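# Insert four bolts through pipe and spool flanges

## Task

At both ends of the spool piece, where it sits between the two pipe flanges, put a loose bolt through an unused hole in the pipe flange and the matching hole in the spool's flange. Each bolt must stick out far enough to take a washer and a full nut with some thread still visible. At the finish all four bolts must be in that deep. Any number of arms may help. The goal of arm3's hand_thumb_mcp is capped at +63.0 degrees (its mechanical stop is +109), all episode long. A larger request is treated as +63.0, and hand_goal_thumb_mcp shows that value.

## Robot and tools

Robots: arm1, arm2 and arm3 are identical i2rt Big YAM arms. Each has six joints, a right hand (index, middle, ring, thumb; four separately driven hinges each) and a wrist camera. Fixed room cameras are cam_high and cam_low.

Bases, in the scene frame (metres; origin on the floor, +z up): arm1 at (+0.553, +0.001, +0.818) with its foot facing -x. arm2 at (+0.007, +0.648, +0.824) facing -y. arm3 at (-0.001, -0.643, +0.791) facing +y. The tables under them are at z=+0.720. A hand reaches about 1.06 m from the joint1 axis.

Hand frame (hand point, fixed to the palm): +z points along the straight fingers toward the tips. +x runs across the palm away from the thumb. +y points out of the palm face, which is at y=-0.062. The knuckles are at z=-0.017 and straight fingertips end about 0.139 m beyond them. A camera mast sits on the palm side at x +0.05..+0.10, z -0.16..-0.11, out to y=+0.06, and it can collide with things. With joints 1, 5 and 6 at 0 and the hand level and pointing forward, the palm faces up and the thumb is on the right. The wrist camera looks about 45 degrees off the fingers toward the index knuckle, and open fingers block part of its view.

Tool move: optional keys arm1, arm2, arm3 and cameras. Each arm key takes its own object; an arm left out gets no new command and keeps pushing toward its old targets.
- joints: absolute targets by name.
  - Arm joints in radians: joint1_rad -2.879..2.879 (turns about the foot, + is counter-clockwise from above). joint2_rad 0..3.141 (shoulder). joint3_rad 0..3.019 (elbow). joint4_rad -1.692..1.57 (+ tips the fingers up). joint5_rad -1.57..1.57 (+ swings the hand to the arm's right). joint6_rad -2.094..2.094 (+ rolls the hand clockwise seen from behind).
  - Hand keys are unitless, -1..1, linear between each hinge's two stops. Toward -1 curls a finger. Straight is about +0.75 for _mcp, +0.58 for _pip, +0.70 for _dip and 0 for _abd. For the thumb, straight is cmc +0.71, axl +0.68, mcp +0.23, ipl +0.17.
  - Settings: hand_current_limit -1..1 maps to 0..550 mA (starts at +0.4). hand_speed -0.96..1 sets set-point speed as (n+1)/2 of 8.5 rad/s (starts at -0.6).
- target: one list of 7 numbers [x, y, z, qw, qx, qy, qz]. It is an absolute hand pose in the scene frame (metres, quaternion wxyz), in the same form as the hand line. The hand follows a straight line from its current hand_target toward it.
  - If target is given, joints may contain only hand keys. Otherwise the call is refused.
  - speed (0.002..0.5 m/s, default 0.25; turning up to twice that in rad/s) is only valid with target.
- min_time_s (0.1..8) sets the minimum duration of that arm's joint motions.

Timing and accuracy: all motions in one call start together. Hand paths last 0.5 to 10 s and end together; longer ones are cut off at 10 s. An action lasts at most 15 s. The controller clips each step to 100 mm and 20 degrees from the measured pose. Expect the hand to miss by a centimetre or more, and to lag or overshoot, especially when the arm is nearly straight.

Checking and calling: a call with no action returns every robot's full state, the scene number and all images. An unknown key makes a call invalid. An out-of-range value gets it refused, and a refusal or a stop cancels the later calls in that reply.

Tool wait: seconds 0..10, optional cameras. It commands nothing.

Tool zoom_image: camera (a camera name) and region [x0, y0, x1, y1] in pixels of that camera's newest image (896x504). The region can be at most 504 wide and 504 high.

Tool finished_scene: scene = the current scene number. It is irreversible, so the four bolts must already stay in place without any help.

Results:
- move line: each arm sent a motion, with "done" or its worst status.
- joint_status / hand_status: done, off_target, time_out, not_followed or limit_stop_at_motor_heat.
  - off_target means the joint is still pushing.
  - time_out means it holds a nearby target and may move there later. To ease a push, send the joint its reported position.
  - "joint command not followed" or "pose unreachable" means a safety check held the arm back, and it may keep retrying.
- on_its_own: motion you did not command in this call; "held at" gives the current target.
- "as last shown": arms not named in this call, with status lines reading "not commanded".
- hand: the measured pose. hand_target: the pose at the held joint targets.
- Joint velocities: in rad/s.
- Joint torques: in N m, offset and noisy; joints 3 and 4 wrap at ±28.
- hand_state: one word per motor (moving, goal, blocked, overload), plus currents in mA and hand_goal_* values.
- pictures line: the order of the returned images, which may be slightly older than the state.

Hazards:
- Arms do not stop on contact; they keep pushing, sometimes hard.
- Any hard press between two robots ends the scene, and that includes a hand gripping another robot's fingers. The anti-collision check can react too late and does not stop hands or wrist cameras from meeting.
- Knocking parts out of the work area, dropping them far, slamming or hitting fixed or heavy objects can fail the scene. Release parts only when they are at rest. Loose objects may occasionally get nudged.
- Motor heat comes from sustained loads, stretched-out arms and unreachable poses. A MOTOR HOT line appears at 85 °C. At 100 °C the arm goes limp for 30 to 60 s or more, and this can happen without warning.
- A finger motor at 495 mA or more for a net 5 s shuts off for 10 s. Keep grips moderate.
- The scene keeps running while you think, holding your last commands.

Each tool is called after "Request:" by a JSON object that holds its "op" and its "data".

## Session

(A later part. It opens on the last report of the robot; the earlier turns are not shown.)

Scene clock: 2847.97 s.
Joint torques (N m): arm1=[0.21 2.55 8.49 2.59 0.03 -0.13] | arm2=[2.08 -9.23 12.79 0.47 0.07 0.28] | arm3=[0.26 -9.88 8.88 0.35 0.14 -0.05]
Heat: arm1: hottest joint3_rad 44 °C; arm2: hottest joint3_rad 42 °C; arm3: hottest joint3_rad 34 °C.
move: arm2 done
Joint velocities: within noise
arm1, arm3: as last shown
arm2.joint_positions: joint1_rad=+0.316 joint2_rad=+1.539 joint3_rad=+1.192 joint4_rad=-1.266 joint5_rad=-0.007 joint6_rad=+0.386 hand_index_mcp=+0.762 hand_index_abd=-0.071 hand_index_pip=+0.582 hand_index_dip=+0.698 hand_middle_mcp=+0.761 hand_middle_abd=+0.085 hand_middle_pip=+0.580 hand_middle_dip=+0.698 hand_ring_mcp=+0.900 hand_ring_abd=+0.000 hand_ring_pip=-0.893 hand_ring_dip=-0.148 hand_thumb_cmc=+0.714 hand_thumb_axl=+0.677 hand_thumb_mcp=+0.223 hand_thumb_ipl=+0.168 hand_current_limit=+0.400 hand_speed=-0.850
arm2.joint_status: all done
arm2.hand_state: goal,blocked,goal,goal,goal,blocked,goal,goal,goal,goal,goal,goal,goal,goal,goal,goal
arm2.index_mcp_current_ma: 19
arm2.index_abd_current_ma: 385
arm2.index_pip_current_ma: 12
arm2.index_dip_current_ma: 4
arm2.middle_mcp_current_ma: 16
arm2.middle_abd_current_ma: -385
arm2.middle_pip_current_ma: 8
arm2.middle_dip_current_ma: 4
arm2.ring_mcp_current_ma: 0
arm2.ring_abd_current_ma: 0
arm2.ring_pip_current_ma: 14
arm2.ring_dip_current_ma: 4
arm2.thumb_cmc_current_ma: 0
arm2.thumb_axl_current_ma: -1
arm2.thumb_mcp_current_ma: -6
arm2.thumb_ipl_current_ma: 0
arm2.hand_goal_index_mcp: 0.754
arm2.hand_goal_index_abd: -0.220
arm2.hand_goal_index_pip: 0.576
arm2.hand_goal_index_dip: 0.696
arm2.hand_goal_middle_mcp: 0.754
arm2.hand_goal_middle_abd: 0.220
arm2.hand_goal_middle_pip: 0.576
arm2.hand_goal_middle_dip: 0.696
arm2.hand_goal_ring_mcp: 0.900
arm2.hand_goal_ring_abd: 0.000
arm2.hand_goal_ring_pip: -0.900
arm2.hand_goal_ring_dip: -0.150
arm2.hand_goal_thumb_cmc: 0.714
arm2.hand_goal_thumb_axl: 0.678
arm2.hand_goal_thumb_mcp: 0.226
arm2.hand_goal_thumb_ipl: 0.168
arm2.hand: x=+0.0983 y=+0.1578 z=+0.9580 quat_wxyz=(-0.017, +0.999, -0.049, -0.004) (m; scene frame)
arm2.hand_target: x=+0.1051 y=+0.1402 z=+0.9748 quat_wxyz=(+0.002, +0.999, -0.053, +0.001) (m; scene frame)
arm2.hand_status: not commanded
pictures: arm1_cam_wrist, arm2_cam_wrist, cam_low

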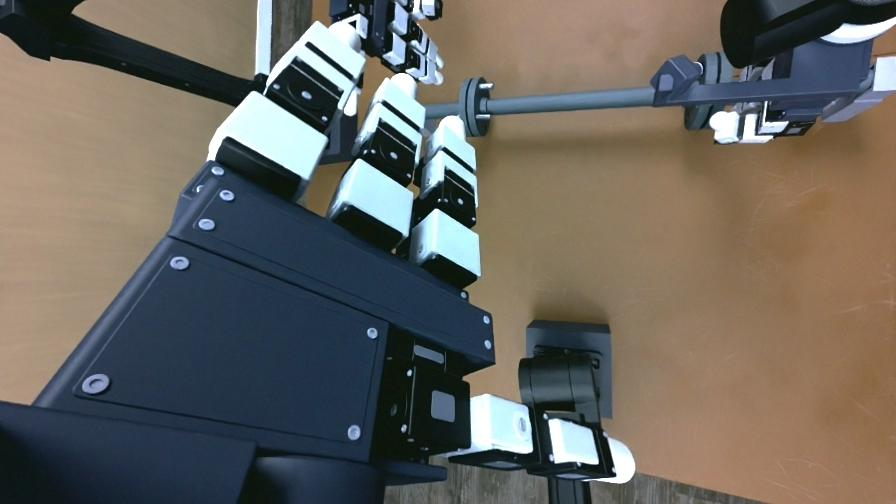

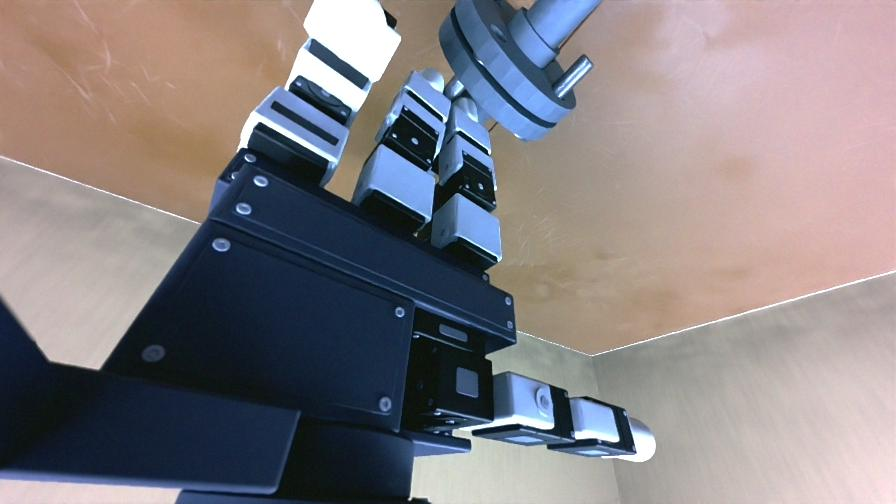

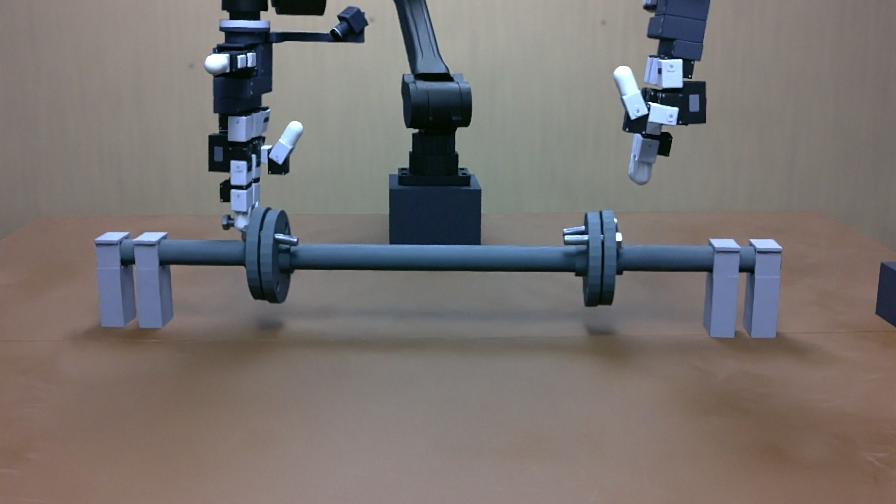

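Request:
{"op": "zoom_image", "data": {"camera": "arm2_cam_wrist", "region": [430, 0, 530, 100]}}

Request:
{"op": "zoom_image", "data": {"camera": "arm1_cam_wrist", "region": [630, 30, 750, 150]}}

Scaled by 5.040.

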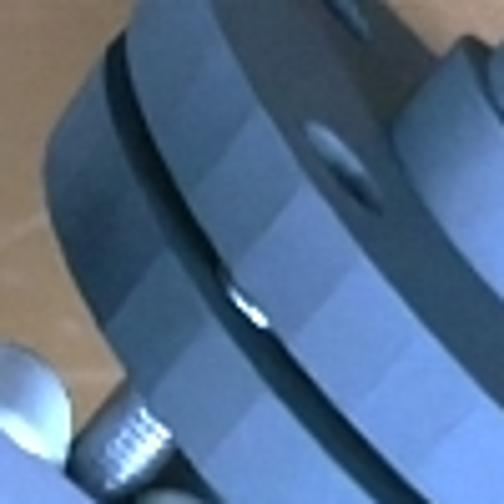

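Scaled by 4.200.

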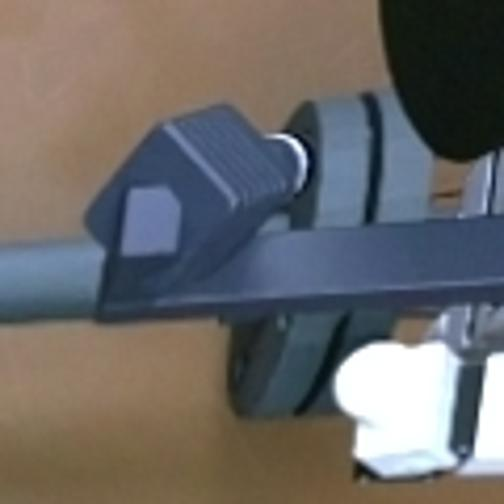

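Request:
{"op": "zoom_image", "data": {"camera": "arm2_cam_wrist", "region": [430, 0, 610, 144]}}

Request:
{"op": "zoom_image", "data": {"camera": "arm2_cam_wrist", "region": [450, 20, 514, 84]}}

Scaled by 2.800.

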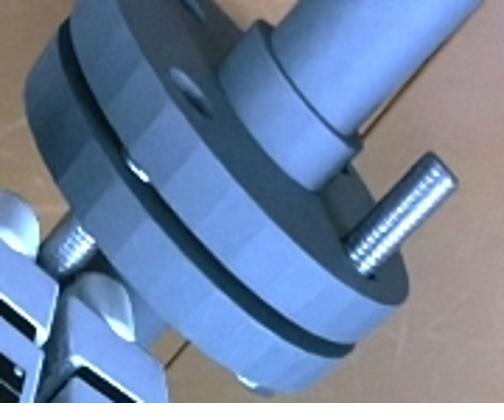

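Scaled by 7.875.

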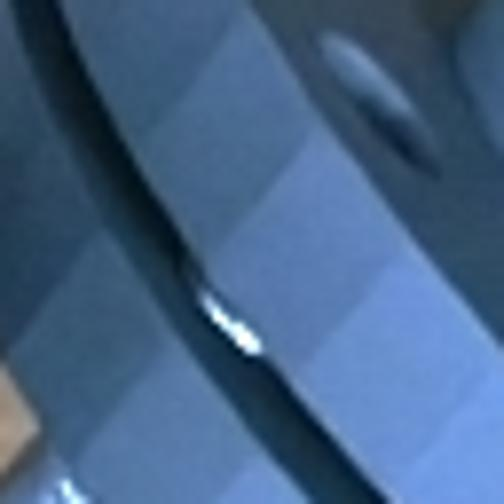

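Request:
{"op": "zoom_image", "data": {"camera": "arm2_cam_wrist", "region": [460, 20, 510, 70]}}

Request:
{"op": "zoom_image", "data": {"camera": "arm2_cam_wrist", "region": [435, 50, 485, 100]}}

Scaled by 10.080.

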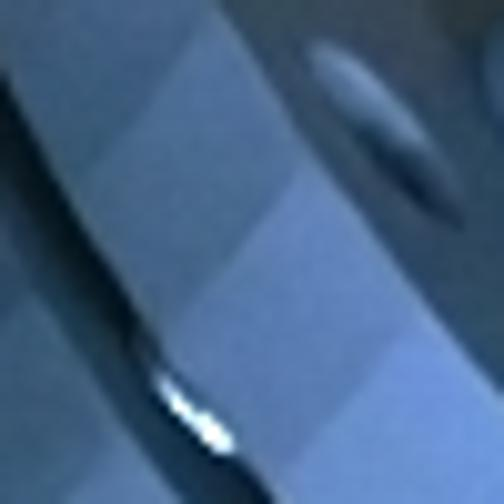

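Scaled by 10.080.

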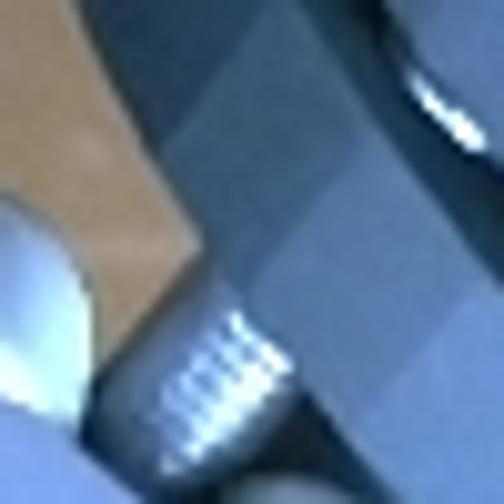

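Request:
{"op": "move", "data": {"arm2": {"joints": {"joint2_rad": 1.556, "joint3_rad": 1.250}}}}

Request:
{"op": "move", "data": {"arm2": {"joints": {"joint2_rad": 1.561, "joint3_rad": 1.255}}, "cameras": ["arm2_cam_wrist","cam_low"]}}

Request:
{"op": "zoom_image", "data": {"camera": "cam_low", "region": [210, 205, 310, 255]}}

Request:
{"op": "zoom_image", "data": {"camera": "arm2_cam_wrist", "region": [440, 20, 510, 90]}}

Scene clock: 3154.23 s.
Joint torques (N m): arm1=[0.21 2.49 8.5 2.59 0.03 -0.13] | arm2=[2.14 -9.23 13.04 0.5 0.07 0.28] | arm3=[0.32 -9.82 8.9 0.35 0.14 -0.05]
Heat: arm1: hottest joint3_rad 44 °C; arm2: hottest joint3_rad 43 °C; arm3: hottest joint3_rad 33 °C.
move: arm2 done
Joint velocities: within noise
arm1, arm3: as last shown
arm2.joint_positions: joint1_rad=+0.316 joint2_rad=+1.543 joint3_rad=+1.194 joint4_rad=-1.266 joint5_rad=-0.007 joint6_rad=+0.386 hand_index_mcp=+0.762 hand_index_abd=-0.071 hand_index_pip=+0.582 hand_index_dip=+0.698 hand_middle_mcp=+0.761 hand_middle_abd=+0.085 hand_middle_pip=+0.580 hand_middle_dip=+0.698 hand_ring_mcp=+0.900 hand_ring_abd=+0.000 hand_ring_pip=-0.893 hand_ring_dip=-0.148 hand_thumb_cmc=+0.714 hand_thumb_axl=+0.677 hand_thumb_mcp=+0.223 hand_thumb_ipl=+0.168 hand_current_limit=+0.400 hand_speed=-0.850
arm2.joint_status: all done
arm2.hand_state: goal,blocked,goal,goal,goal,blocked,goal,goal,goal,goal,goal,goal,goal,goal,goal,goal
arm2.index_mcp_current_ma: 19
arm2.index_abd_current_ma: 385
arm2.index_pip_current_ma: 12
arm2.index_dip_current_ma: 4
arm2.middle_mcp_current_ma: 16
arm2.middle_abd_current_ma: -385
arm2.middle_pip_current_ma: 8
arm2.middle_dip_current_ma: 4
arm2.ring_mcp_current_ma: 0
arm2.ring_abd_current_ma: 0
arm2.ring_pip_current_ma: 14
arm2.ring_dip_current_ma: 4
arm2.thumb_cmc_current_ma: 0
arm2.thumb_axl_current_ma: -1
arm2.thumb_mcp_current_ma: -6
arm2.thumb_ipl_current_ma: 0
arm2.hand_goal_index_mcp: 0.754
arm2.hand_goal_index_abd: -0.220
arm2.hand_goal_index_pip: 0.576
arm2.hand_goal_index_dip: 0.696
arm2.hand_goal_middle_mcp: 0.754
arm2.hand_goal_middle_abd: 0.220
arm2.hand_goal_middle_pip: 0.576
arm2.hand_goal_middle_dip: 0.696
arm2.hand_goal_ring_mcp: 0.900
arm2.hand_goal_ring_abd: 0.000
arm2.hand_goal_ring_pip: -0.900
arm2.hand_goal_ring_dip: -0.150
arm2.hand_goal_thumb_cmc: 0.714
arm2.hand_goal_thumb_axl: 0.678
arm2.hand_goal_thumb_mcp: 0.226
arm2.hand_goal_thumb_ipl: 0.168
arm2.hand: x=+0.0985 y=+0.1573 z=+0.9567 quat_wxyz=(-0.018, +0.999, -0.049, -0.005) (m; scene frame)
arm2.hand_target: x=+0.1057 y=+0.1384 z=+0.9746 quat_wxyz=(+0.002, +0.999, -0.053, +0.001) (m; scene frame)
arm2.hand_status: not commanded
pictures: none

Scene clock: 3154.70 s.
Joint torques (N m): arm1=[0.15 2.55 8.5 2.58 0.03 -0.13] | arm2=[2.08 -9.23 13.15 0.57 0.07 0.28] | arm3=[0.26 -9.82 8.9 0.34 0.14 -0.05]
Heat: arm1: hottest joint3_rad 44 °C; arm2: hottest joint3_rad 43 °C; arm3: hottest joint3_rad 33 °C.
move: arm2 done
Joint velocities: within noise
arm1, arm3: as last shown
arm2.joint_positions: joint1_rad=+0.316 joint2_rad=+1.548 joint3_rad=+1.197 joint4_rad=-1.268 joint5_rad=-0.007 joint6_rad=+0.386 hand_index_mcp=+0.763 hand_index_abd=-0.071 hand_index_pip=+0.583 hand_index_dip=+0.698 hand_middle_mcp=+0.762 hand_middle_abd=+0.085 hand_middle_pip=+0.581 hand_middle_dip=+0.698 hand_ring_mcp=+0.900 hand_ring_abd=+0.000 hand_ring_pip=-0.893 hand_ring_dip=-0.148 hand_thumb_cmc=+0.714 hand_thumb_axl=+0.677 hand_thumb_mcp=+0.223 hand_thumb_ipl=+0.168 hand_current_limit=+0.400 hand_speed=-0.850
arm2.joint_status: all done
arm2.hand_state: goal,blocked,goal,goal,goal,blocked,goal,goal,goal,goal,goal,goal,goal,goal,goal,goal
arm2.index_mcp_current_ma: 23
arm2.index_abd_current_ma: 385
arm2.index_pip_current_ma: 14
arm2.index_dip_current_ma: 4
arm2.middle_mcp_current_ma: 19
arm2.middle_abd_current_ma: -385
arm2.middle_pip_current_ma: 9
arm2.middle_dip_current_ma: 4
arm2.ring_mcp_current_ma: 0
arm2.ring_abd_current_ma: 0
arm2.ring_pip_current_ma: 14
arm2.ring_dip_current_ma: 4
arm2.thumb_cmc_current_ma: 0
arm2.thumb_axl_current_ma: -1
arm2.thumb_mcp_current_ma: -6
arm2.thumb_ipl_current_ma: 0
arm2.hand_goal_index_mcp: 0.754
arm2.hand_goal_index_abd: -0.220
arm2.hand_goal_index_pip: 0.576
arm2.hand_goal_index_dip: 0.696
arm2.hand_goal_middle_mcp: 0.754
arm2.hand_goal_middle_abd: 0.220
arm2.hand_goal_middle_pip: 0.576
arm2.hand_goal_middle_dip: 0.696
arm2.hand_goal_ring_mcp: 0.900
arm2.hand_goal_ring_abd: 0.000
arm2.hand_goal_ring_pip: -0.900
arm2.hand_goal_ring_dip: -0.150
arm2.hand_goal_thumb_cmc: 0.714
arm2.hand_goal_thumb_axl: 0.678
arm2.hand_goal_thumb_mcp: 0.226
arm2.hand_goal_thumb_ipl: 0.168
arm2.hand: x=+0.0987 y=+0.1565 z=+0.9557 quat_wxyz=(-0.020, +0.999, -0.049, -0.006) (m; scene frame)
arm2.hand_target: x=+0.1062 y=+0.1366 z=+0.9742 quat_wxyz=(+0.002, +0.999, -0.053, +0.001) (m; scene frame)
arm2.hand_status: not commanded
pictures: arm2_cam_wrist, cam_low

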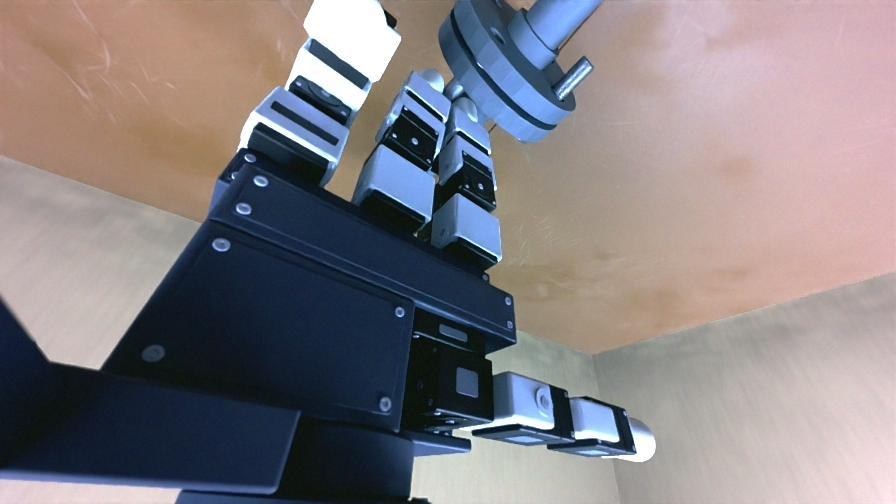

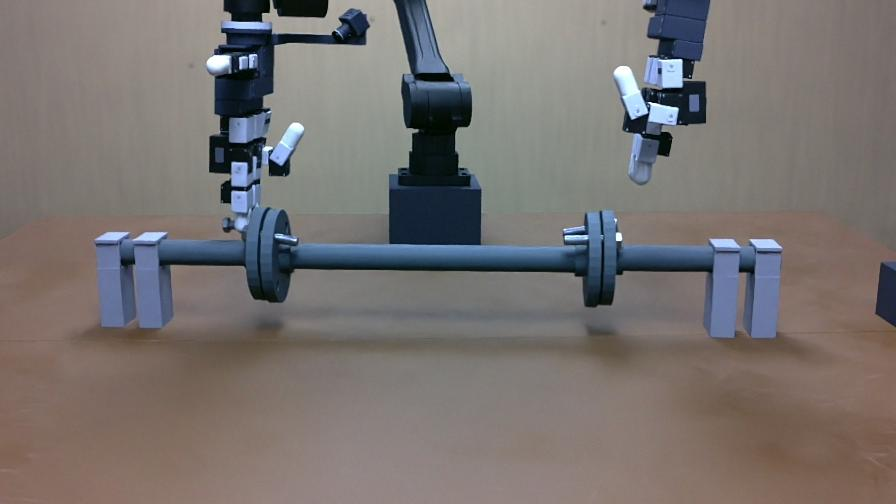

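Scaled by 5.040.

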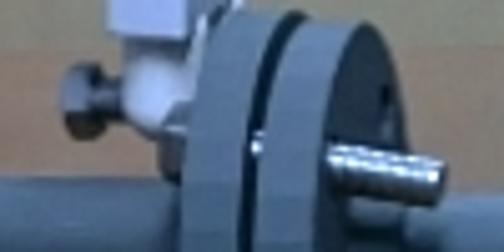

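Scaled by 7.200.

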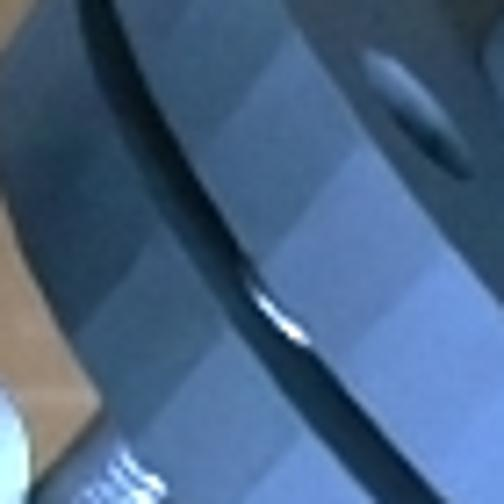

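Request:
{"op": "zoom_image", "data": {"camera": "arm2_cam_wrist", "region": [520, 80, 590, 150]}}

Request:
{"op": "zoom_image", "data": {"camera": "arm2_cam_wrist", "region": [430, 0, 490, 60]}}

Scaled by 7.200.

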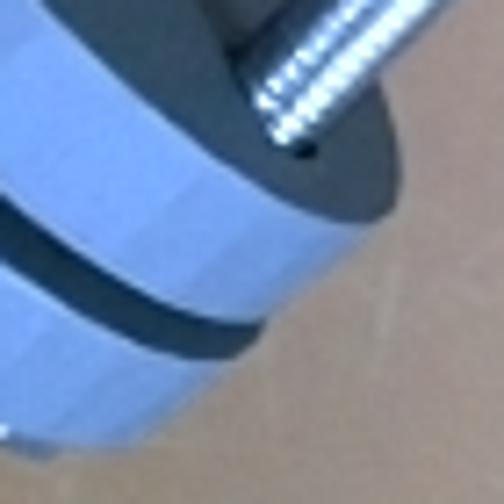

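Scaled by 8.400.

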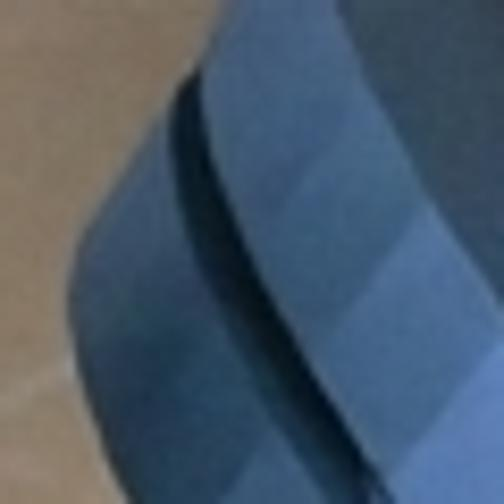

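Request:
{"op": "move", "data": {"arm2": {"joints": {"joint1_rad": 0.301, "joint6_rad": 0.45, "joint3_rad": 1.266, "joint4_rad": -1.281}}, "cameras": ["arm2_cam_wrist","cam_low"]}}

Request:
{"op": "zoom_image", "data": {"camera": "cam_low", "region": [210, 205, 310, 255]}}

Request:
{"op": "zoom_image", "data": {"camera": "arm2_cam_wrist", "region": [440, 20, 510, 90]}}

Scene clock: 3268.30 s.
Joint torques (N m): arm1=[0.21 2.55 8.49 2.58 0.04 -0.13] | arm2=[1.2 -9.52 12.08 0.5 0.05 0.31] | arm3=[0.26 -9.88 8.9 0.36 0.14 -0.05]
Heat: arm1: hottest joint3_rad 44 °C; arm2: hottest joint3_rad 44 °C; arm3: hottest joint3_rad 33 °C.
move: arm2 done
Joint velocities: within noise
arm1.joint_positions: joint1_rad=+0.178 joint2_rad=+0.618 joint3_rad=+1.371 joint4_rad=-1.335 joint5_rad=-0.100 joint6_rad=+1.129 hand_index_mcp=+0.754 hand_index_abd=+0.000 hand_index_pip=+0.577 hand_index_dip=+0.696 hand_middle_mcp=+0.754 hand_middle_abd=+0.000 hand_middle_pip=+0.577 hand_middle_dip=+0.696 hand_ring_mcp=+0.754 hand_ring_abd=+0.000 hand_ring_pip=+0.577 hand_ring_dip=+0.696 hand_thumb_cmc=+0.714 hand_thumb_axl=+0.677 hand_thumb_mcp=+0.226 hand_thumb_ipl=+0.168 hand_current_limit=+0.400 hand_speed=-0.600
arm1.joint_status: not commanded
arm1.hand_state: goal,goal,goal,goal,goal,goal,goal,goal,goal,goal,goal,goal,goal,goal,goal,goal
arm1.index_mcp_current_ma: 0
arm1.index_abd_current_ma: 0
arm1.index_pip_current_ma: 0
arm1.index_dip_current_ma: 0
arm1.middle_mcp_current_ma: 0
arm1.middle_abd_current_ma: 0
arm1.middle_pip_current_ma: 0
arm1.middle_dip_current_ma: 0
arm1.ring_mcp_current_ma: 0
arm1.ring_abd_current_ma: 0
arm1.ring_pip_current_ma: 0
arm1.ring_dip_current_ma: 0
arm1.thumb_cmc_current_ma: 0
arm1.thumb_axl_current_ma: 0
arm1.thumb_mcp_current_ma: 0
arm1.thumb_ipl_current_ma: 0
arm1.hand_goal_index_mcp: 0.754
arm1.hand_goal_index_abd: 0.000
arm1.hand_goal_index_pip: 0.576
arm1.hand_goal_index_dip: 0.696
arm1.hand_goal_middle_mcp: 0.754
arm1.hand_goal_middle_abd: 0.000
arm1.hand_goal_middle_pip: 0.576
arm1.hand_goal_middle_dip: 0.696
arm1.hand_goal_ring_mcp: 0.754
arm1.hand_goal_ring_abd: 0.000
arm1.hand_goal_ring_pip: 0.576
arm1.hand_goal_ring_dip: 0.696
arm1.hand_goal_thumb_cmc: 0.714
arm1.hand_goal_thumb_axl: 0.678
arm1.hand_goal_thumb_mcp: 0.226
arm1.hand_goal_thumb_ipl: 0.168
arm1.hand: x=+0.2884 y=+0.0097 z=+1.3567 quat_wxyz=(+0.472, +0.306, -0.827, -0.016) (m; scene frame)
arm1.hand_target: x=+0.2908 y=+0.0100 z=+1.3693 quat_wxyz=(+0.484, +0.304, -0.820, -0.018) (m; scene frame)
arm1.hand_status: not commanded
arm2.joint_positions: joint1_rad=+0.307 joint2_rad=+1.549 joint3_rad=+1.222 joint4_rad=-1.279 joint5_rad=-0.006 joint6_rad=+0.433 hand_index_mcp=+0.755 hand_index_abd=-0.090 hand_index_pip=+0.579 hand_index_dip=+0.698 hand_middle_mcp=+0.756 hand_middle_abd=+0.110 hand_middle_pip=+0.579 hand_middle_dip=+0.698 hand_ring_mcp=+0.900 hand_ring_abd=+0.000 hand_ring_pip=-0.893 hand_ring_dip=-0.148 hand_thumb_cmc=+0.714 hand_thumb_axl=+0.677 hand_thumb_mcp=+0.223 hand_thumb_ipl=+0.168 hand_current_limit=+0.400 hand_speed=-0.850
arm2.joint_status: all done
arm2.hand_state: goal,blocked,goal,goal,goal,blocked,goal,goal,goal,goal,goal,goal,goal,goal,goal,goal
arm2.index_mcp_current_ma: 2
arm2.index_abd_current_ma: 385
arm2.index_pip_current_ma: 4
arm2.index_dip_current_ma: 4
arm2.middle_mcp_current_ma: 4
arm2.middle_abd_current_ma: -363
arm2.middle_pip_current_ma: 4
arm2.middle_dip_current_ma: 4
arm2.ring_mcp_current_ma: 0
arm2.ring_abd_current_ma: 0
arm2.ring_pip_current_ma: 14
arm2.ring_dip_current_ma: 4
arm2.thumb_cmc_current_ma: 0
arm2.thumb_axl_current_ma: -1
arm2.thumb_mcp_current_ma: -6
arm2.thumb_ipl_current_ma: 0
arm2.hand_goal_index_mcp: 0.754
arm2.hand_goal_index_abd: -0.220
arm2.hand_goal_index_pip: 0.576
arm2.hand_goal_index_dip: 0.696
arm2.hand_goal_middle_mcp: 0.754
arm2.hand_goal_middle_abd: 0.220
arm2.hand_goal_middle_pip: 0.576
arm2.hand_goal_middle_dip: 0.696
arm2.hand_goal_ring_mcp: 0.900
arm2.hand_goal_ring_abd: 0.000
arm2.hand_goal_ring_pip: -0.900
arm2.hand_goal_ring_dip: -0.150
arm2.hand_goal_thumb_cmc: 0.714
arm2.hand_goal_thumb_axl: 0.678
arm2.hand_goal_thumb_mcp: 0.226
arm2.hand_goal_thumb_ipl: 0.168
arm2.on_its_own: hand_middle_abd moved +0.025 toward your old target +0.220
arm2.hand: x=+0.0924 y=+0.1510 z=+0.9651 quat_wxyz=(-0.014, +0.997, -0.077, -0.004) (m; scene frame)
arm2.hand_target: x=+0.0920 y=+0.1358 z=+0.9782 quat_wxyz=(+0.001, +0.996, -0.089, +0.001) (m; scene frame)
arm2.hand_status: not commanded
arm3.joint_positions: joint1_rad=+0.043 joint2_rad=+1.266 joint3_rad=+1.206 joint4_rad=-1.338 joint5_rad=+0.000 joint6_rad=+0.151 hand_index_mcp=+0.753 hand_index_abd=-0.076 hand_index_pip=+0.577 hand_index_dip=+0.699 hand_middle_mcp=+0.759 hand_middle_abd=+0.116 hand_middle_pip=+0.580 hand_middle_dip=+0.699 hand_ring_mcp=+0.900 hand_ring_abd=+0.001 hand_ring_pip=-0.894 hand_ring_dip=-0.147 hand_thumb_cmc=+0.715 hand_thumb_axl=+0.677 hand_thumb_mcp=+0.223 hand_thumb_ipl=+0.168 hand_current_limit=+0.400 hand_speed=-0.850
arm3.joint_status: not commanded
arm3.hand_state: goal,blocked,goal,goal,goal,blocked,goal,goal,goal,goal,goal,goal,goal,goal,goal,goal
arm3.index_mcp_current_ma: 0
arm3.index_abd_current_ma: 59
arm3.index_pip_current_ma: 0
arm3.index_dip_current_ma: 0
arm3.middle_mcp_current_ma: 1
arm3.middle_abd_current_ma: -10
arm3.middle_pip_current_ma: 0
arm3.middle_dip_current_ma: 0
arm3.ring_mcp_current_ma: 0
arm3.ring_abd_current_ma: 0
arm3.ring_pip_current_ma: 1
arm3.ring_dip_current_ma: 0
arm3.thumb_cmc_current_ma: 0
arm3.thumb_axl_current_ma: 0
arm3.thumb_mcp_current_ma: 0
arm3.thumb_ipl_current_ma: 0
arm3.hand_goal_index_mcp: 0.754
arm3.hand_goal_index_abd: -0.140
arm3.hand_goal_index_pip: 0.576
arm3.hand_goal_index_dip: 0.696
arm3.hand_goal_middle_mcp: 0.754
arm3.hand_goal_middle_abd: 0.140
arm3.hand_goal_middle_pip: 0.576
arm3.hand_goal_middle_dip: 0.696
arm3.hand_goal_ring_mcp: 0.900
arm3.hand_goal_ring_abd: 0.000
arm3.hand_goal_ring_pip: -0.900
arm3.hand_goal_ring_dip: -0.150
arm3.hand_goal_thumb_cmc: 0.714
arm3.hand_goal_thumb_axl: 0.678
arm3.hand_goal_thumb_mcp: 0.226
arm3.hand_goal_thumb_ipl: 0.168
arm3.hand: x=+0.0105 y=-0.1658 z=+1.0515 quat_wxyz=(-0.010, +0.049, +0.995, +0.087) (m; scene frame)
arm3.hand_target: x=+0.0098 y=-0.1711 z=+1.0551 quat_wxyz=(-0.009, +0.050, +0.995, +0.089) (m; scene frame)
arm3.hand_status: not commanded
pictures: arm2_cam_wrist, cam_low

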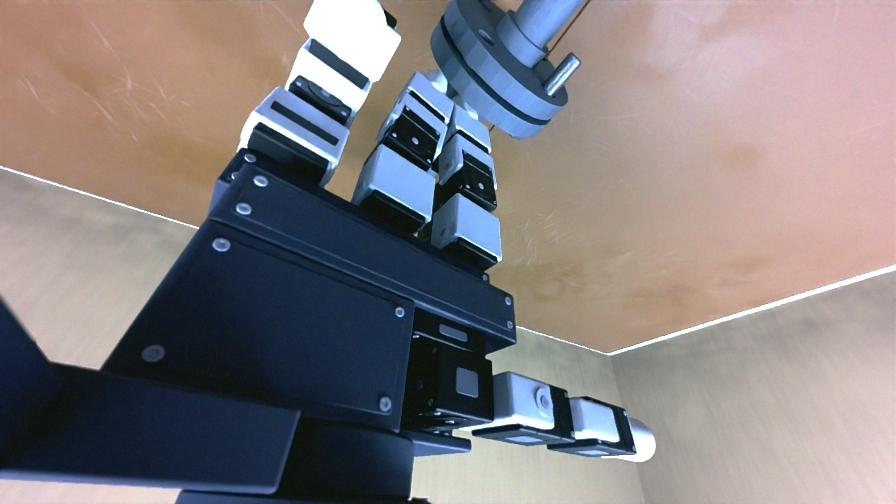

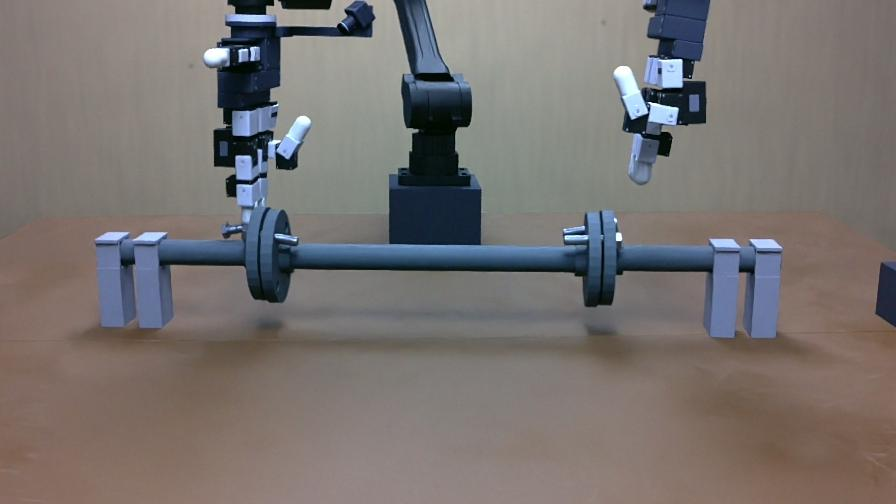

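Scaled by 5.040.

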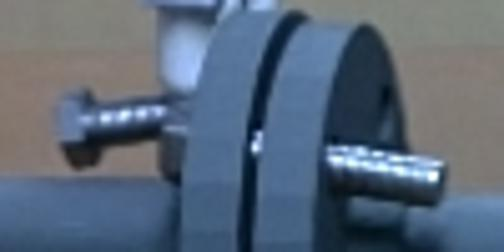

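Scaled by 7.200.

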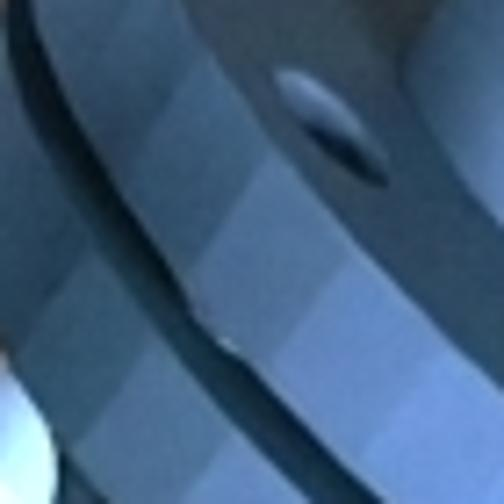

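Request:
{"op": "move", "data": {"arm2": {"joints": {"hand_index_abd": 0.0, "hand_middle_abd": 0.0}}}}

Request:
{"op": "move", "data": {"arm2": {"joints": {"joint1_rad": 0.322, "joint2_rad": 1.487, "joint3_rad": 1.140, "joint4_rad": -1.210, "joint6_rad": 0.371}, "min_time_s": 1.5}, "cameras": ["arm2_cam_wrist","cam_low"]}}

Request:
{"op": "zoom_image", "data": {"camera": "cam_low", "region": [210, 205, 310, 255]}}

Request:
{"op": "zoom_image", "data": {"camera": "arm2_cam_wrist", "region": [420, 20, 510, 110]}}

Scene clock: 3294.53 s.
Joint torques (N m): arm1=[0.21 2.55 8.5 2.58 0.04 -0.13] | arm2=[1.2 -9.52 12.1 0.51 0.05 0.32] | arm3=[0.26 -9.88 8.9 0.36 0.15 -0.05]
Heat: arm1: hottest joint3_rad 44 °C; arm2: hottest joint3_rad 46 °C; arm3: hottest joint3_rad 33 °C.
move: arm2 done
Joint velocities: within noise
arm1, arm3: as last shown
arm2.joint_positions: joint1_rad=+0.307 joint2_rad=+1.549 joint3_rad=+1.222 joint4_rad=-1.279 joint5_rad=-0.006 joint6_rad=+0.433 hand_index_mcp=+0.755 hand_index_abd=-0.004 hand_index_pip=+0.579 hand_index_dip=+0.698 hand_middle_mcp=+0.755 hand_middle_abd=+0.003 hand_middle_pip=+0.578 hand_middle_dip=+0.698 hand_ring_mcp=+0.900 hand_ring_abd=+0.000 hand_ring_pip=-0.893 hand_ring_dip=-0.148 hand_thumb_cmc=+0.714 hand_thumb_axl=+0.677 hand_thumb_mcp=+0.223 hand_thumb_ipl=+0.168 hand_current_limit=+0.400 hand_speed=-0.850
arm2.joint_status: all done
arm2.hand_state: goal,goal,goal,goal,goal,goal,goal,goal,goal,goal,goal,goal,goal,goal,goal,goal
arm2.index_mcp_current_ma: 1
arm2.index_abd_current_ma: -6
arm2.index_pip_current_ma: 4
arm2.index_dip_current_ma: 4
arm2.middle_mcp_current_ma: 2
arm2.middle_abd_current_ma: 5
arm2.middle_pip_current_ma: 4
arm2.middle_dip_current_ma: 4
arm2.ring_mcp_current_ma: 0
arm2.ring_abd_current_ma: 0
arm2.ring_pip_current_ma: 14
arm2.ring_dip_current_ma: 4
arm2.thumb_cmc_current_ma: 0
arm2.thumb_axl_current_ma: -1
arm2.thumb_mcp_current_ma: -6
arm2.thumb_ipl_current_ma: 0
arm2.hand_goal_index_mcp: 0.754
arm2.hand_goal_index_abd: 0.000
arm2.hand_goal_index_pip: 0.576
arm2.hand_goal_index_dip: 0.696
arm2.hand_goal_middle_mcp: 0.754
arm2.hand_goal_middle_abd: 0.000
arm2.hand_goal_middle_pip: 0.576
arm2.hand_goal_middle_dip: 0.696
arm2.hand_goal_ring_mcp: 0.900
arm2.hand_goal_ring_abd: 0.000
arm2.hand_goal_ring_pip: -0.900
arm2.hand_goal_ring_dip: -0.150
arm2.hand_goal_thumb_cmc: 0.714
arm2.hand_goal_thumb_axl: 0.678
arm2.hand_goal_thumb_mcp: 0.226
arm2.hand_goal_thumb_ipl: 0.168
arm2.hand: x=+0.0924 y=+0.1510 z=+0.9651 quat_wxyz=(-0.014, +0.997, -0.077, -0.004) (m; scene frame)
arm2.hand_target: x=+0.0920 y=+0.1358 z=+0.9782 quat_wxyz=(+0.001, +0.996, -0.088, +0.001) (m; scene frame)
arm2.hand_status: not commanded
pictures: none

Scene clock: 3296.37 s.
Joint torques (N m): arm1=[0.15 2.61 8.51 2.58 0.04 -0.13] | arm2=[2.2 -10.87 8.21 1.07 0.04 -0.1] | arm3=[0.26 -9.82 8.9 0.35 0.15 -0.05]
Heat: arm1: hottest joint3_rad 44 °C; arm2: hottest joint3_rad 46 °C; arm3: hottest joint3_rad 33 °C.
move: arm2 done
Joint velocities: within noise
arm1, arm3: as last shown
arm2.joint_positions: joint1_rad=+0.315 joint2_rad=+1.505 joint3_rad=+1.141 joint4_rad=-1.220 joint5_rad=-0.006 joint6_rad=+0.389 hand_index_mcp=+0.755 hand_index_abd=+0.001 hand_index_pip=+0.579 hand_index_dip=+0.698 hand_middle_mcp=+0.755 hand_middle_abd=+0.003 hand_middle_pip=+0.578 hand_middle_dip=+0.698 hand_ring_mcp=+0.900 hand_ring_abd=+0.000 hand_ring_pip=-0.893 hand_ring_dip=-0.148 hand_thumb_cmc=+0.714 hand_thumb_axl=+0.677 hand_thumb_mcp=+0.223 hand_thumb_ipl=+0.168 hand_current_limit=+0.400 hand_speed=-0.850
arm2.joint_status: all done
arm2.hand_state: goal,goal,goal,goal,goal,goal,goal,goal,goal,goal,goal,goal,goal,goal,goal,goal
arm2.index_mcp_current_ma: 1
arm2.index_abd_current_ma: 1
arm2.index_pip_current_ma: 4
arm2.index_dip_current_ma: 4
arm2.middle_mcp_current_ma: 1
arm2.middle_abd_current_ma: 5
arm2.middle_pip_current_ma: 4
arm2.middle_dip_current_ma: 4
arm2.ring_mcp_current_ma: 0
arm2.ring_abd_current_ma: 0
arm2.ring_pip_current_ma: 14
arm2.ring_dip_current_ma: 4
arm2.thumb_cmc_current_ma: 0
arm2.thumb_axl_current_ma: -1
arm2.thumb_mcp_current_ma: -6
arm2.thumb_ipl_current_ma: 0
arm2.hand_goal_index_mcp: 0.754
arm2.hand_goal_index_abd: 0.000
arm2.hand_goal_index_pip: 0.576
arm2.hand_goal_index_dip: 0.696
arm2.hand_goal_middle_mcp: 0.754
arm2.hand_goal_middle_abd: 0.000
arm2.hand_goal_middle_pip: 0.576
arm2.hand_goal_middle_dip: 0.696
arm2.hand_goal_ring_mcp: 0.900
arm2.hand_goal_ring_abd: 0.000
arm2.hand_goal_ring_pip: -0.900
arm2.hand_goal_ring_dip: -0.150
arm2.hand_goal_thumb_cmc: 0.714
arm2.hand_goal_thumb_axl: 0.678
arm2.hand_goal_thumb_mcp: 0.226
arm2.hand_goal_thumb_ipl: 0.168
arm2.hand: x=+0.0955 y=+0.1654 z=+0.9555 quat_wxyz=(-0.003, +0.999, -0.051, +0.000) (m; scene frame)
arm2.hand_target: x=+0.1005 y=+0.1636 z=+0.9640 quat_wxyz=(+0.010, +0.999, -0.039, +0.003) (m; scene frame)
arm2.hand_status: not commanded
pictures: arm2_cam_wrist, cam_low

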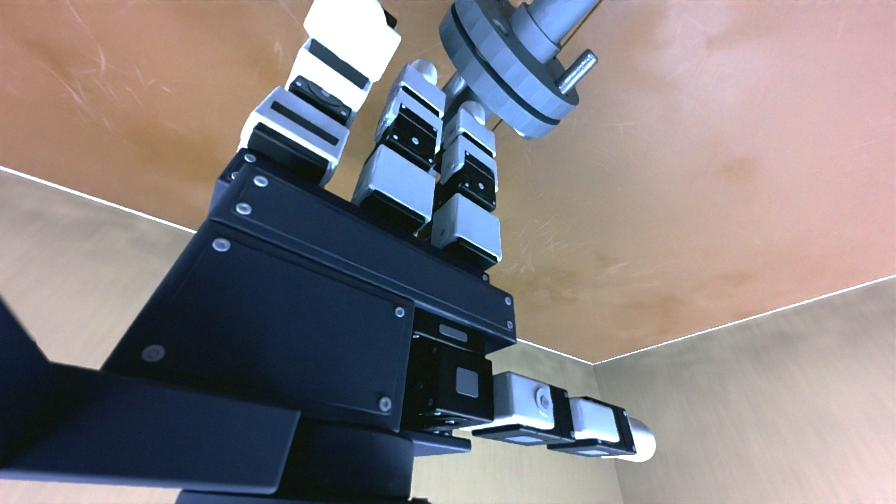

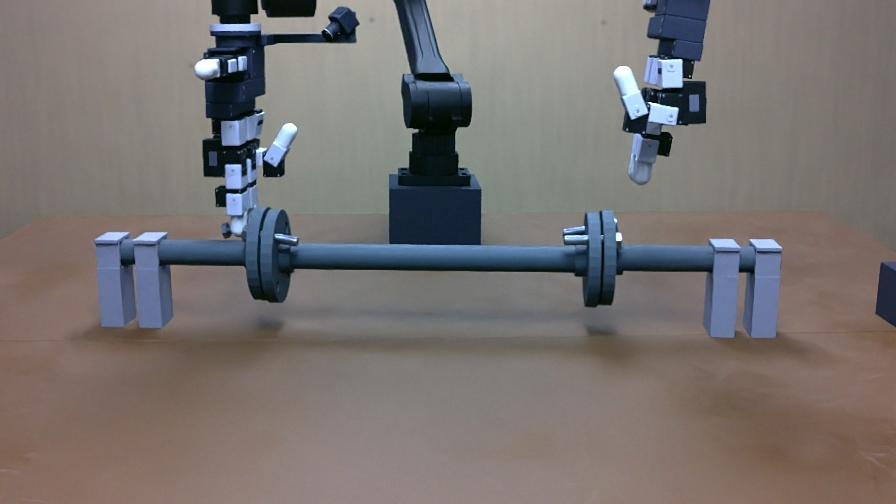

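Scaled by 5.040.

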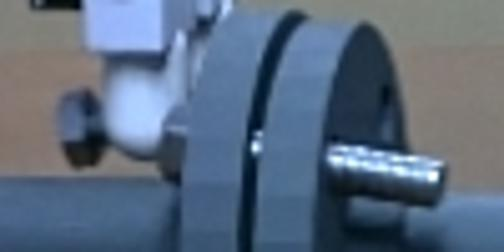

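Scaled by 5.600.

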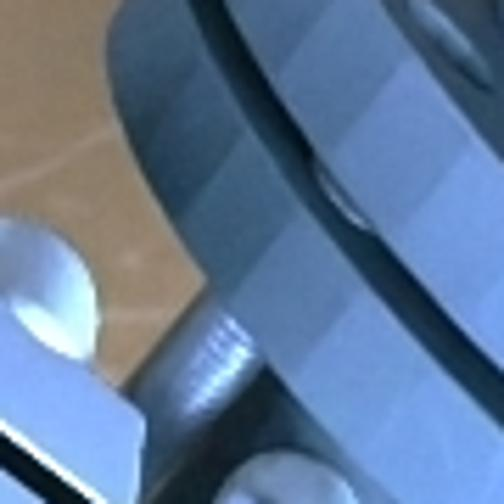

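Request:
{"op": "move", "data": {"arm2": {"joints": {"joint3_rad": 1.132, "joint4_rad": -1.202, "hand_index_abd": -0.22, "hand_middle_abd": 0.22}}}}

Scene clock: 3372.83 s.
Joint torques (N m): arm1=[0.21 2.55 8.49 2.59 0.03 -0.13] | arm2=[2.2 -10.75 8.14 1.1 0.02 -0.08] | arm3=[0.26 -9.82 8.9 0.36 0.14 -0.05]
Heat: arm1: hottest joint3_rad 44 °C; arm2: hottest joint3_rad 39 °C; arm3: hottest joint3_rad 33 °C.
move: arm2 off_target
Joint velocities: within noise
arm1, arm3: as last shown
arm2.joint_positions: joint1_rad=+0.315 joint2_rad=+1.503 joint3_rad=+1.134 joint4_rad=-1.212 joint5_rad=-0.006 joint6_rad=+0.388 hand_index_mcp=+0.754 hand_index_abd=-0.075 hand_index_pip=+0.578 hand_index_dip=+0.698 hand_middle_mcp=+0.754 hand_middle_abd=+0.079 hand_middle_pip=+0.578 hand_middle_dip=+0.698 hand_ring_mcp=+0.900 hand_ring_abd=+0.000 hand_ring_pip=-0.893 hand_ring_dip=-0.148 hand_thumb_cmc=+0.714 hand_thumb_axl=+0.677 hand_thumb_mcp=+0.223 hand_thumb_ipl=+0.168 hand_current_limit=+0.400 hand_speed=-0.850
arm2.joint_status: hand_index_abd off_target (ended at -0.075, target -0.220); hand_middle_abd off_target (ended at +0.079, target +0.220); the others done
arm2.hand_state: goal,blocked,goal,goal,goal,blocked,goal,goal,goal,goal,goal,goal,goal,goal,goal,goal
arm2.index_mcp_current_ma: 0
arm2.index_abd_current_ma: 385
arm2.index_pip_current_ma: 3
arm2.index_dip_current_ma: 4
arm2.middle_mcp_current_ma: 0
arm2.middle_abd_current_ma: -385
arm2.middle_pip_current_ma: 3
arm2.middle_dip_current_ma: 4
arm2.ring_mcp_current_ma: 0
arm2.ring_abd_current_ma: 0
arm2.ring_pip_current_ma: 14
arm2.ring_dip_current_ma: 4
arm2.thumb_cmc_current_ma: 0
arm2.thumb_axl_current_ma: -1
arm2.thumb_mcp_current_ma: -6
arm2.thumb_ipl_current_ma: 0
arm2.hand_goal_index_mcp: 0.754
arm2.hand_goal_index_abd: -0.220
arm2.hand_goal_index_pip: 0.576
arm2.hand_goal_index_dip: 0.696
arm2.hand_goal_middle_mcp: 0.754
arm2.hand_goal_middle_abd: 0.220
arm2.hand_goal_middle_pip: 0.576
arm2.hand_goal_middle_dip: 0.696
arm2.hand_goal_ring_mcp: 0.900
arm2.hand_goal_ring_abd: 0.000
arm2.hand_goal_ring_pip: -0.900
arm2.hand_goal_ring_dip: -0.150
arm2.hand_goal_thumb_cmc: 0.714
arm2.hand_goal_thumb_axl: 0.678
arm2.hand_goal_thumb_mcp: 0.226
arm2.hand_goal_thumb_ipl: 0.168
arm2.hand: x=+0.0952 y=+0.1662 z=+0.9536 quat_wxyz=(-0.002, +0.999, -0.050, +0.000) (m; scene frame)
arm2.hand_target: x=+0.1002 y=+0.1645 z=+0.9613 quat_wxyz=(+0.010, +0.999, -0.039, +0.003) (m; scene frame)
arm2.hand_status: not commanded
pictures: none

Request:
{"op": "move", "data": {"arm2": {"joints": {"joint2_rad": 1.483, "joint3_rad": 1.195, "joint4_rad": -1.232}, "min_time_s": 1}, "cameras": ["cam_low"]}}

Request:
{"op": "zoom_image", "data": {"camera": "cam_low", "region": [210, 205, 310, 255]}}

Scene clock: 3383.63 s.
Joint torques (N m): arm1=[0.21 2.55 8.5 2.58 0.04 -0.13] | arm2=[2.2 -11.05 12.53 0.32 0.02 -0.08] | arm3=[0.21 -9.82 8.9 0.35 0.15 -0.05]
Heat: arm1: hottest joint3_rad 44 °C; arm2: hottest joint3_rad 40 °C; arm3: hottest joint3_rad 33 °C.
move: arm2 done
Joint velocities: within noise
arm1, arm3: as last shown
arm2.joint_positions: joint1_rad=+0.315 joint2_rad=+1.503 joint3_rad=+1.145 joint4_rad=-1.225 joint5_rad=-0.006 joint6_rad=+0.387 hand_index_mcp=+0.754 hand_index_abd=-0.075 hand_index_pip=+0.577 hand_index_dip=+0.698 hand_middle_mcp=+0.754 hand_middle_abd=+0.079 hand_middle_pip=+0.577 hand_middle_dip=+0.698 hand_ring_mcp=+0.900 hand_ring_abd=+0.000 hand_ring_pip=-0.893 hand_ring_dip=-0.148 hand_thumb_cmc=+0.714 hand_thumb_axl=+0.677 hand_thumb_mcp=+0.223 hand_thumb_ipl=+0.168 hand_current_limit=+0.400 hand_speed=-0.850
arm2.joint_status: all done
arm2.hand_state: goal,blocked,goal,goal,goal,blocked,goal,goal,goal,goal,goal,goal,goal,goal,goal,goal
arm2.index_mcp_current_ma: 1
arm2.index_abd_current_ma: 385
arm2.index_pip_current_ma: 1
arm2.index_dip_current_ma: 3
arm2.middle_mcp_current_ma: 0
arm2.middle_abd_current_ma: -385
arm2.middle_pip_current_ma: 1
arm2.middle_dip_current_ma: 3
arm2.ring_mcp_current_ma: 0
arm2.ring_abd_current_ma: 0
arm2.ring_pip_current_ma: 14
arm2.ring_dip_current_ma: 4
arm2.thumb_cmc_current_ma: 0
arm2.thumb_axl_current_ma: -1
arm2.thumb_mcp_current_ma: -6
arm2.thumb_ipl_current_ma: 0
arm2.hand_goal_index_mcp: 0.754
arm2.hand_goal_index_abd: -0.220
arm2.hand_goal_index_pip: 0.576
arm2.hand_goal_index_dip: 0.696
arm2.hand_goal_middle_mcp: 0.754
arm2.hand_goal_middle_abd: 0.220
arm2.hand_goal_middle_pip: 0.576
arm2.hand_goal_middle_dip: 0.696
arm2.hand_goal_ring_mcp: 0.900
arm2.hand_goal_ring_abd: 0.000
arm2.hand_goal_ring_pip: -0.900
arm2.hand_goal_ring_dip: -0.150
arm2.hand_goal_thumb_cmc: 0.714
arm2.hand_goal_thumb_axl: 0.678
arm2.hand_goal_thumb_mcp: 0.226
arm2.hand_goal_thumb_ipl: 0.168
arm2.hand: x=+0.0956 y=+0.1650 z=+0.9577 quat_wxyz=(-0.003, +0.999, -0.050, +0.000) (m; scene frame)
arm2.hand_target: x=+0.1048 y=+0.1497 z=+0.9886 quat_wxyz=(+0.027, +0.999, -0.039, +0.009) (m; scene frame)
arm2.hand_status: not commanded
pictures: cam_low

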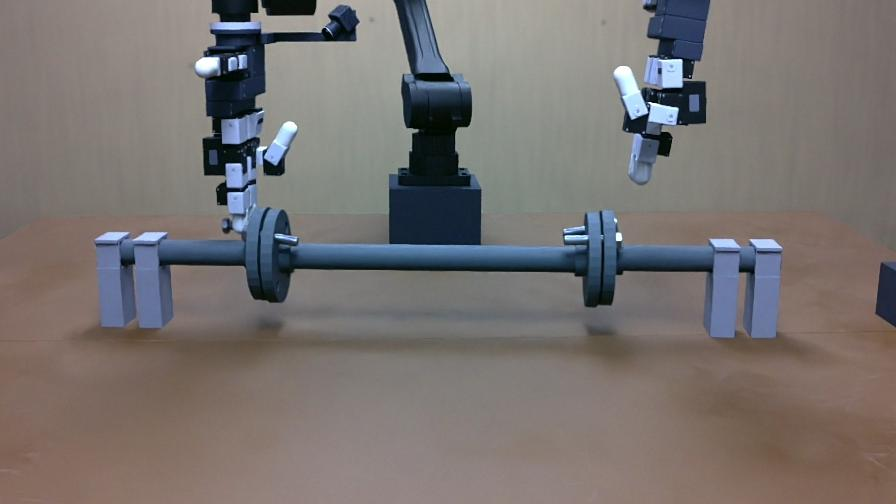

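Scaled by 5.040.

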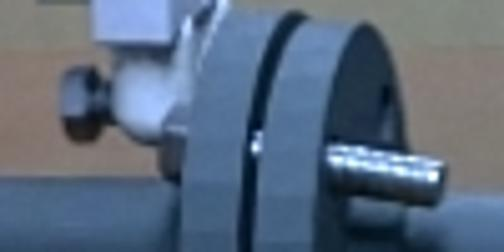

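Request:
{"op": "move", "data": {"arm2": {"joints": {"joint2_rad": 1.479, "joint3_rad": 1.203, "joint4_rad": -1.244}, "min_time_s": 1}, "cameras": ["cam_low"]}}

Request:
{"op": "zoom_image", "data": {"camera": "cam_low", "region": [210, 205, 310, 255]}}

Scene clock: 3397.43 s.
Joint torques (N m): arm1=[0.15 2.61 8.49 2.58 0.03 -0.13] | arm2=[2.2 -11.22 12.62 0.29 0.02 -0.07] | arm3=[0.26 -9.88 8.9 0.35 0.15 -0.05]
Heat: arm1: hottest joint3_rad 44 °C; arm2: hottest joint3_rad 42 °C; arm3: hottest joint3_rad 33 °C.
move: arm2 done
Joint velocities: within noise
arm1, arm3: as last shown
arm2.joint_positions: joint1_rad=+0.315 joint2_rad=+1.501 joint3_rad=+1.153 joint4_rad=-1.236 joint5_rad=-0.006 joint6_rad=+0.387 hand_index_mcp=+0.754 hand_index_abd=-0.075 hand_index_pip=+0.577 hand_index_dip=+0.698 hand_middle_mcp=+0.754 hand_middle_abd=+0.079 hand_middle_pip=+0.577 hand_middle_dip=+0.698 hand_ring_mcp=+0.900 hand_ring_abd=+0.000 hand_ring_pip=-0.893 hand_ring_dip=-0.148 hand_thumb_cmc=+0.714 hand_thumb_axl=+0.677 hand_thumb_mcp=+0.223 hand_thumb_ipl=+0.168 hand_current_limit=+0.400 hand_speed=-0.850
arm2.joint_status: all done
arm2.hand_state: goal,blocked,goal,goal,goal,blocked,goal,goal,goal,goal,goal,goal,goal,goal,goal,goal
arm2.index_mcp_current_ma: 1
arm2.index_abd_current_ma: 385
arm2.index_pip_current_ma: 1
arm2.index_dip_current_ma: 3
arm2.middle_mcp_current_ma: 0
arm2.middle_abd_current_ma: -385
arm2.middle_pip_current_ma: 1
arm2.middle_dip_current_ma: 3
arm2.ring_mcp_current_ma: 0
arm2.ring_abd_current_ma: 0
arm2.ring_pip_current_ma: 14
arm2.ring_dip_current_ma: 4
arm2.thumb_cmc_current_ma: 0
arm2.thumb_axl_current_ma: -1
arm2.thumb_mcp_current_ma: -6
arm2.thumb_ipl_current_ma: 0
arm2.hand_goal_index_mcp: 0.754
arm2.hand_goal_index_abd: -0.220
arm2.hand_goal_index_pip: 0.576
arm2.hand_goal_index_dip: 0.696
arm2.hand_goal_middle_mcp: 0.754
arm2.hand_goal_middle_abd: 0.220
arm2.hand_goal_middle_pip: 0.576
arm2.hand_goal_middle_dip: 0.696
arm2.hand_goal_ring_mcp: 0.900
arm2.hand_goal_ring_abd: 0.000
arm2.hand_goal_ring_pip: -0.900
arm2.hand_goal_ring_dip: -0.150
arm2.hand_goal_thumb_cmc: 0.714
arm2.hand_goal_thumb_axl: 0.678
arm2.hand_goal_thumb_mcp: 0.226
arm2.hand_goal_thumb_ipl: 0.168
arm2.hand: x=+0.0956 y=+0.1651 z=+0.9610 quat_wxyz=(-0.004, +0.999, -0.050, -0.001) (m; scene frame)
arm2.hand_target: x=+0.1047 y=+0.1501 z=+0.9933 quat_wxyz=(+0.027, +0.999, -0.039, +0.009) (m; scene frame)
arm2.hand_status: not commanded
pictures: cam_low

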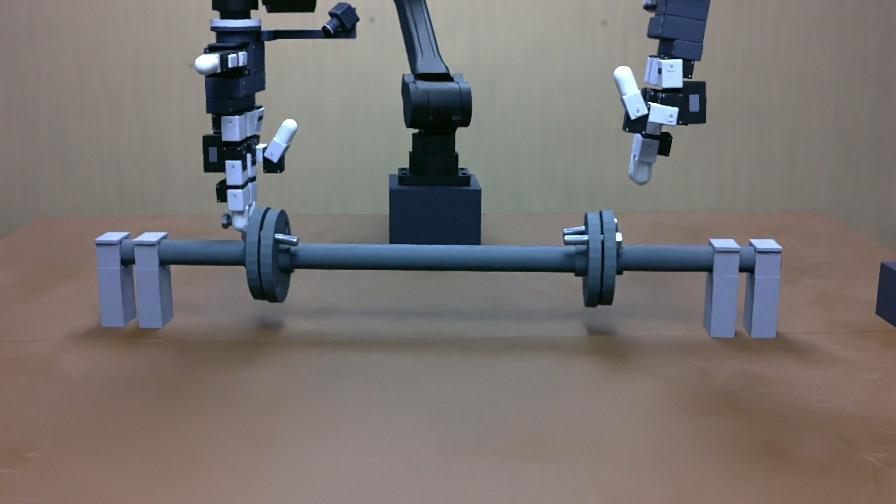

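Scaled by 5.040.

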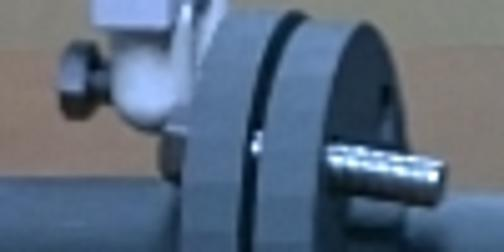

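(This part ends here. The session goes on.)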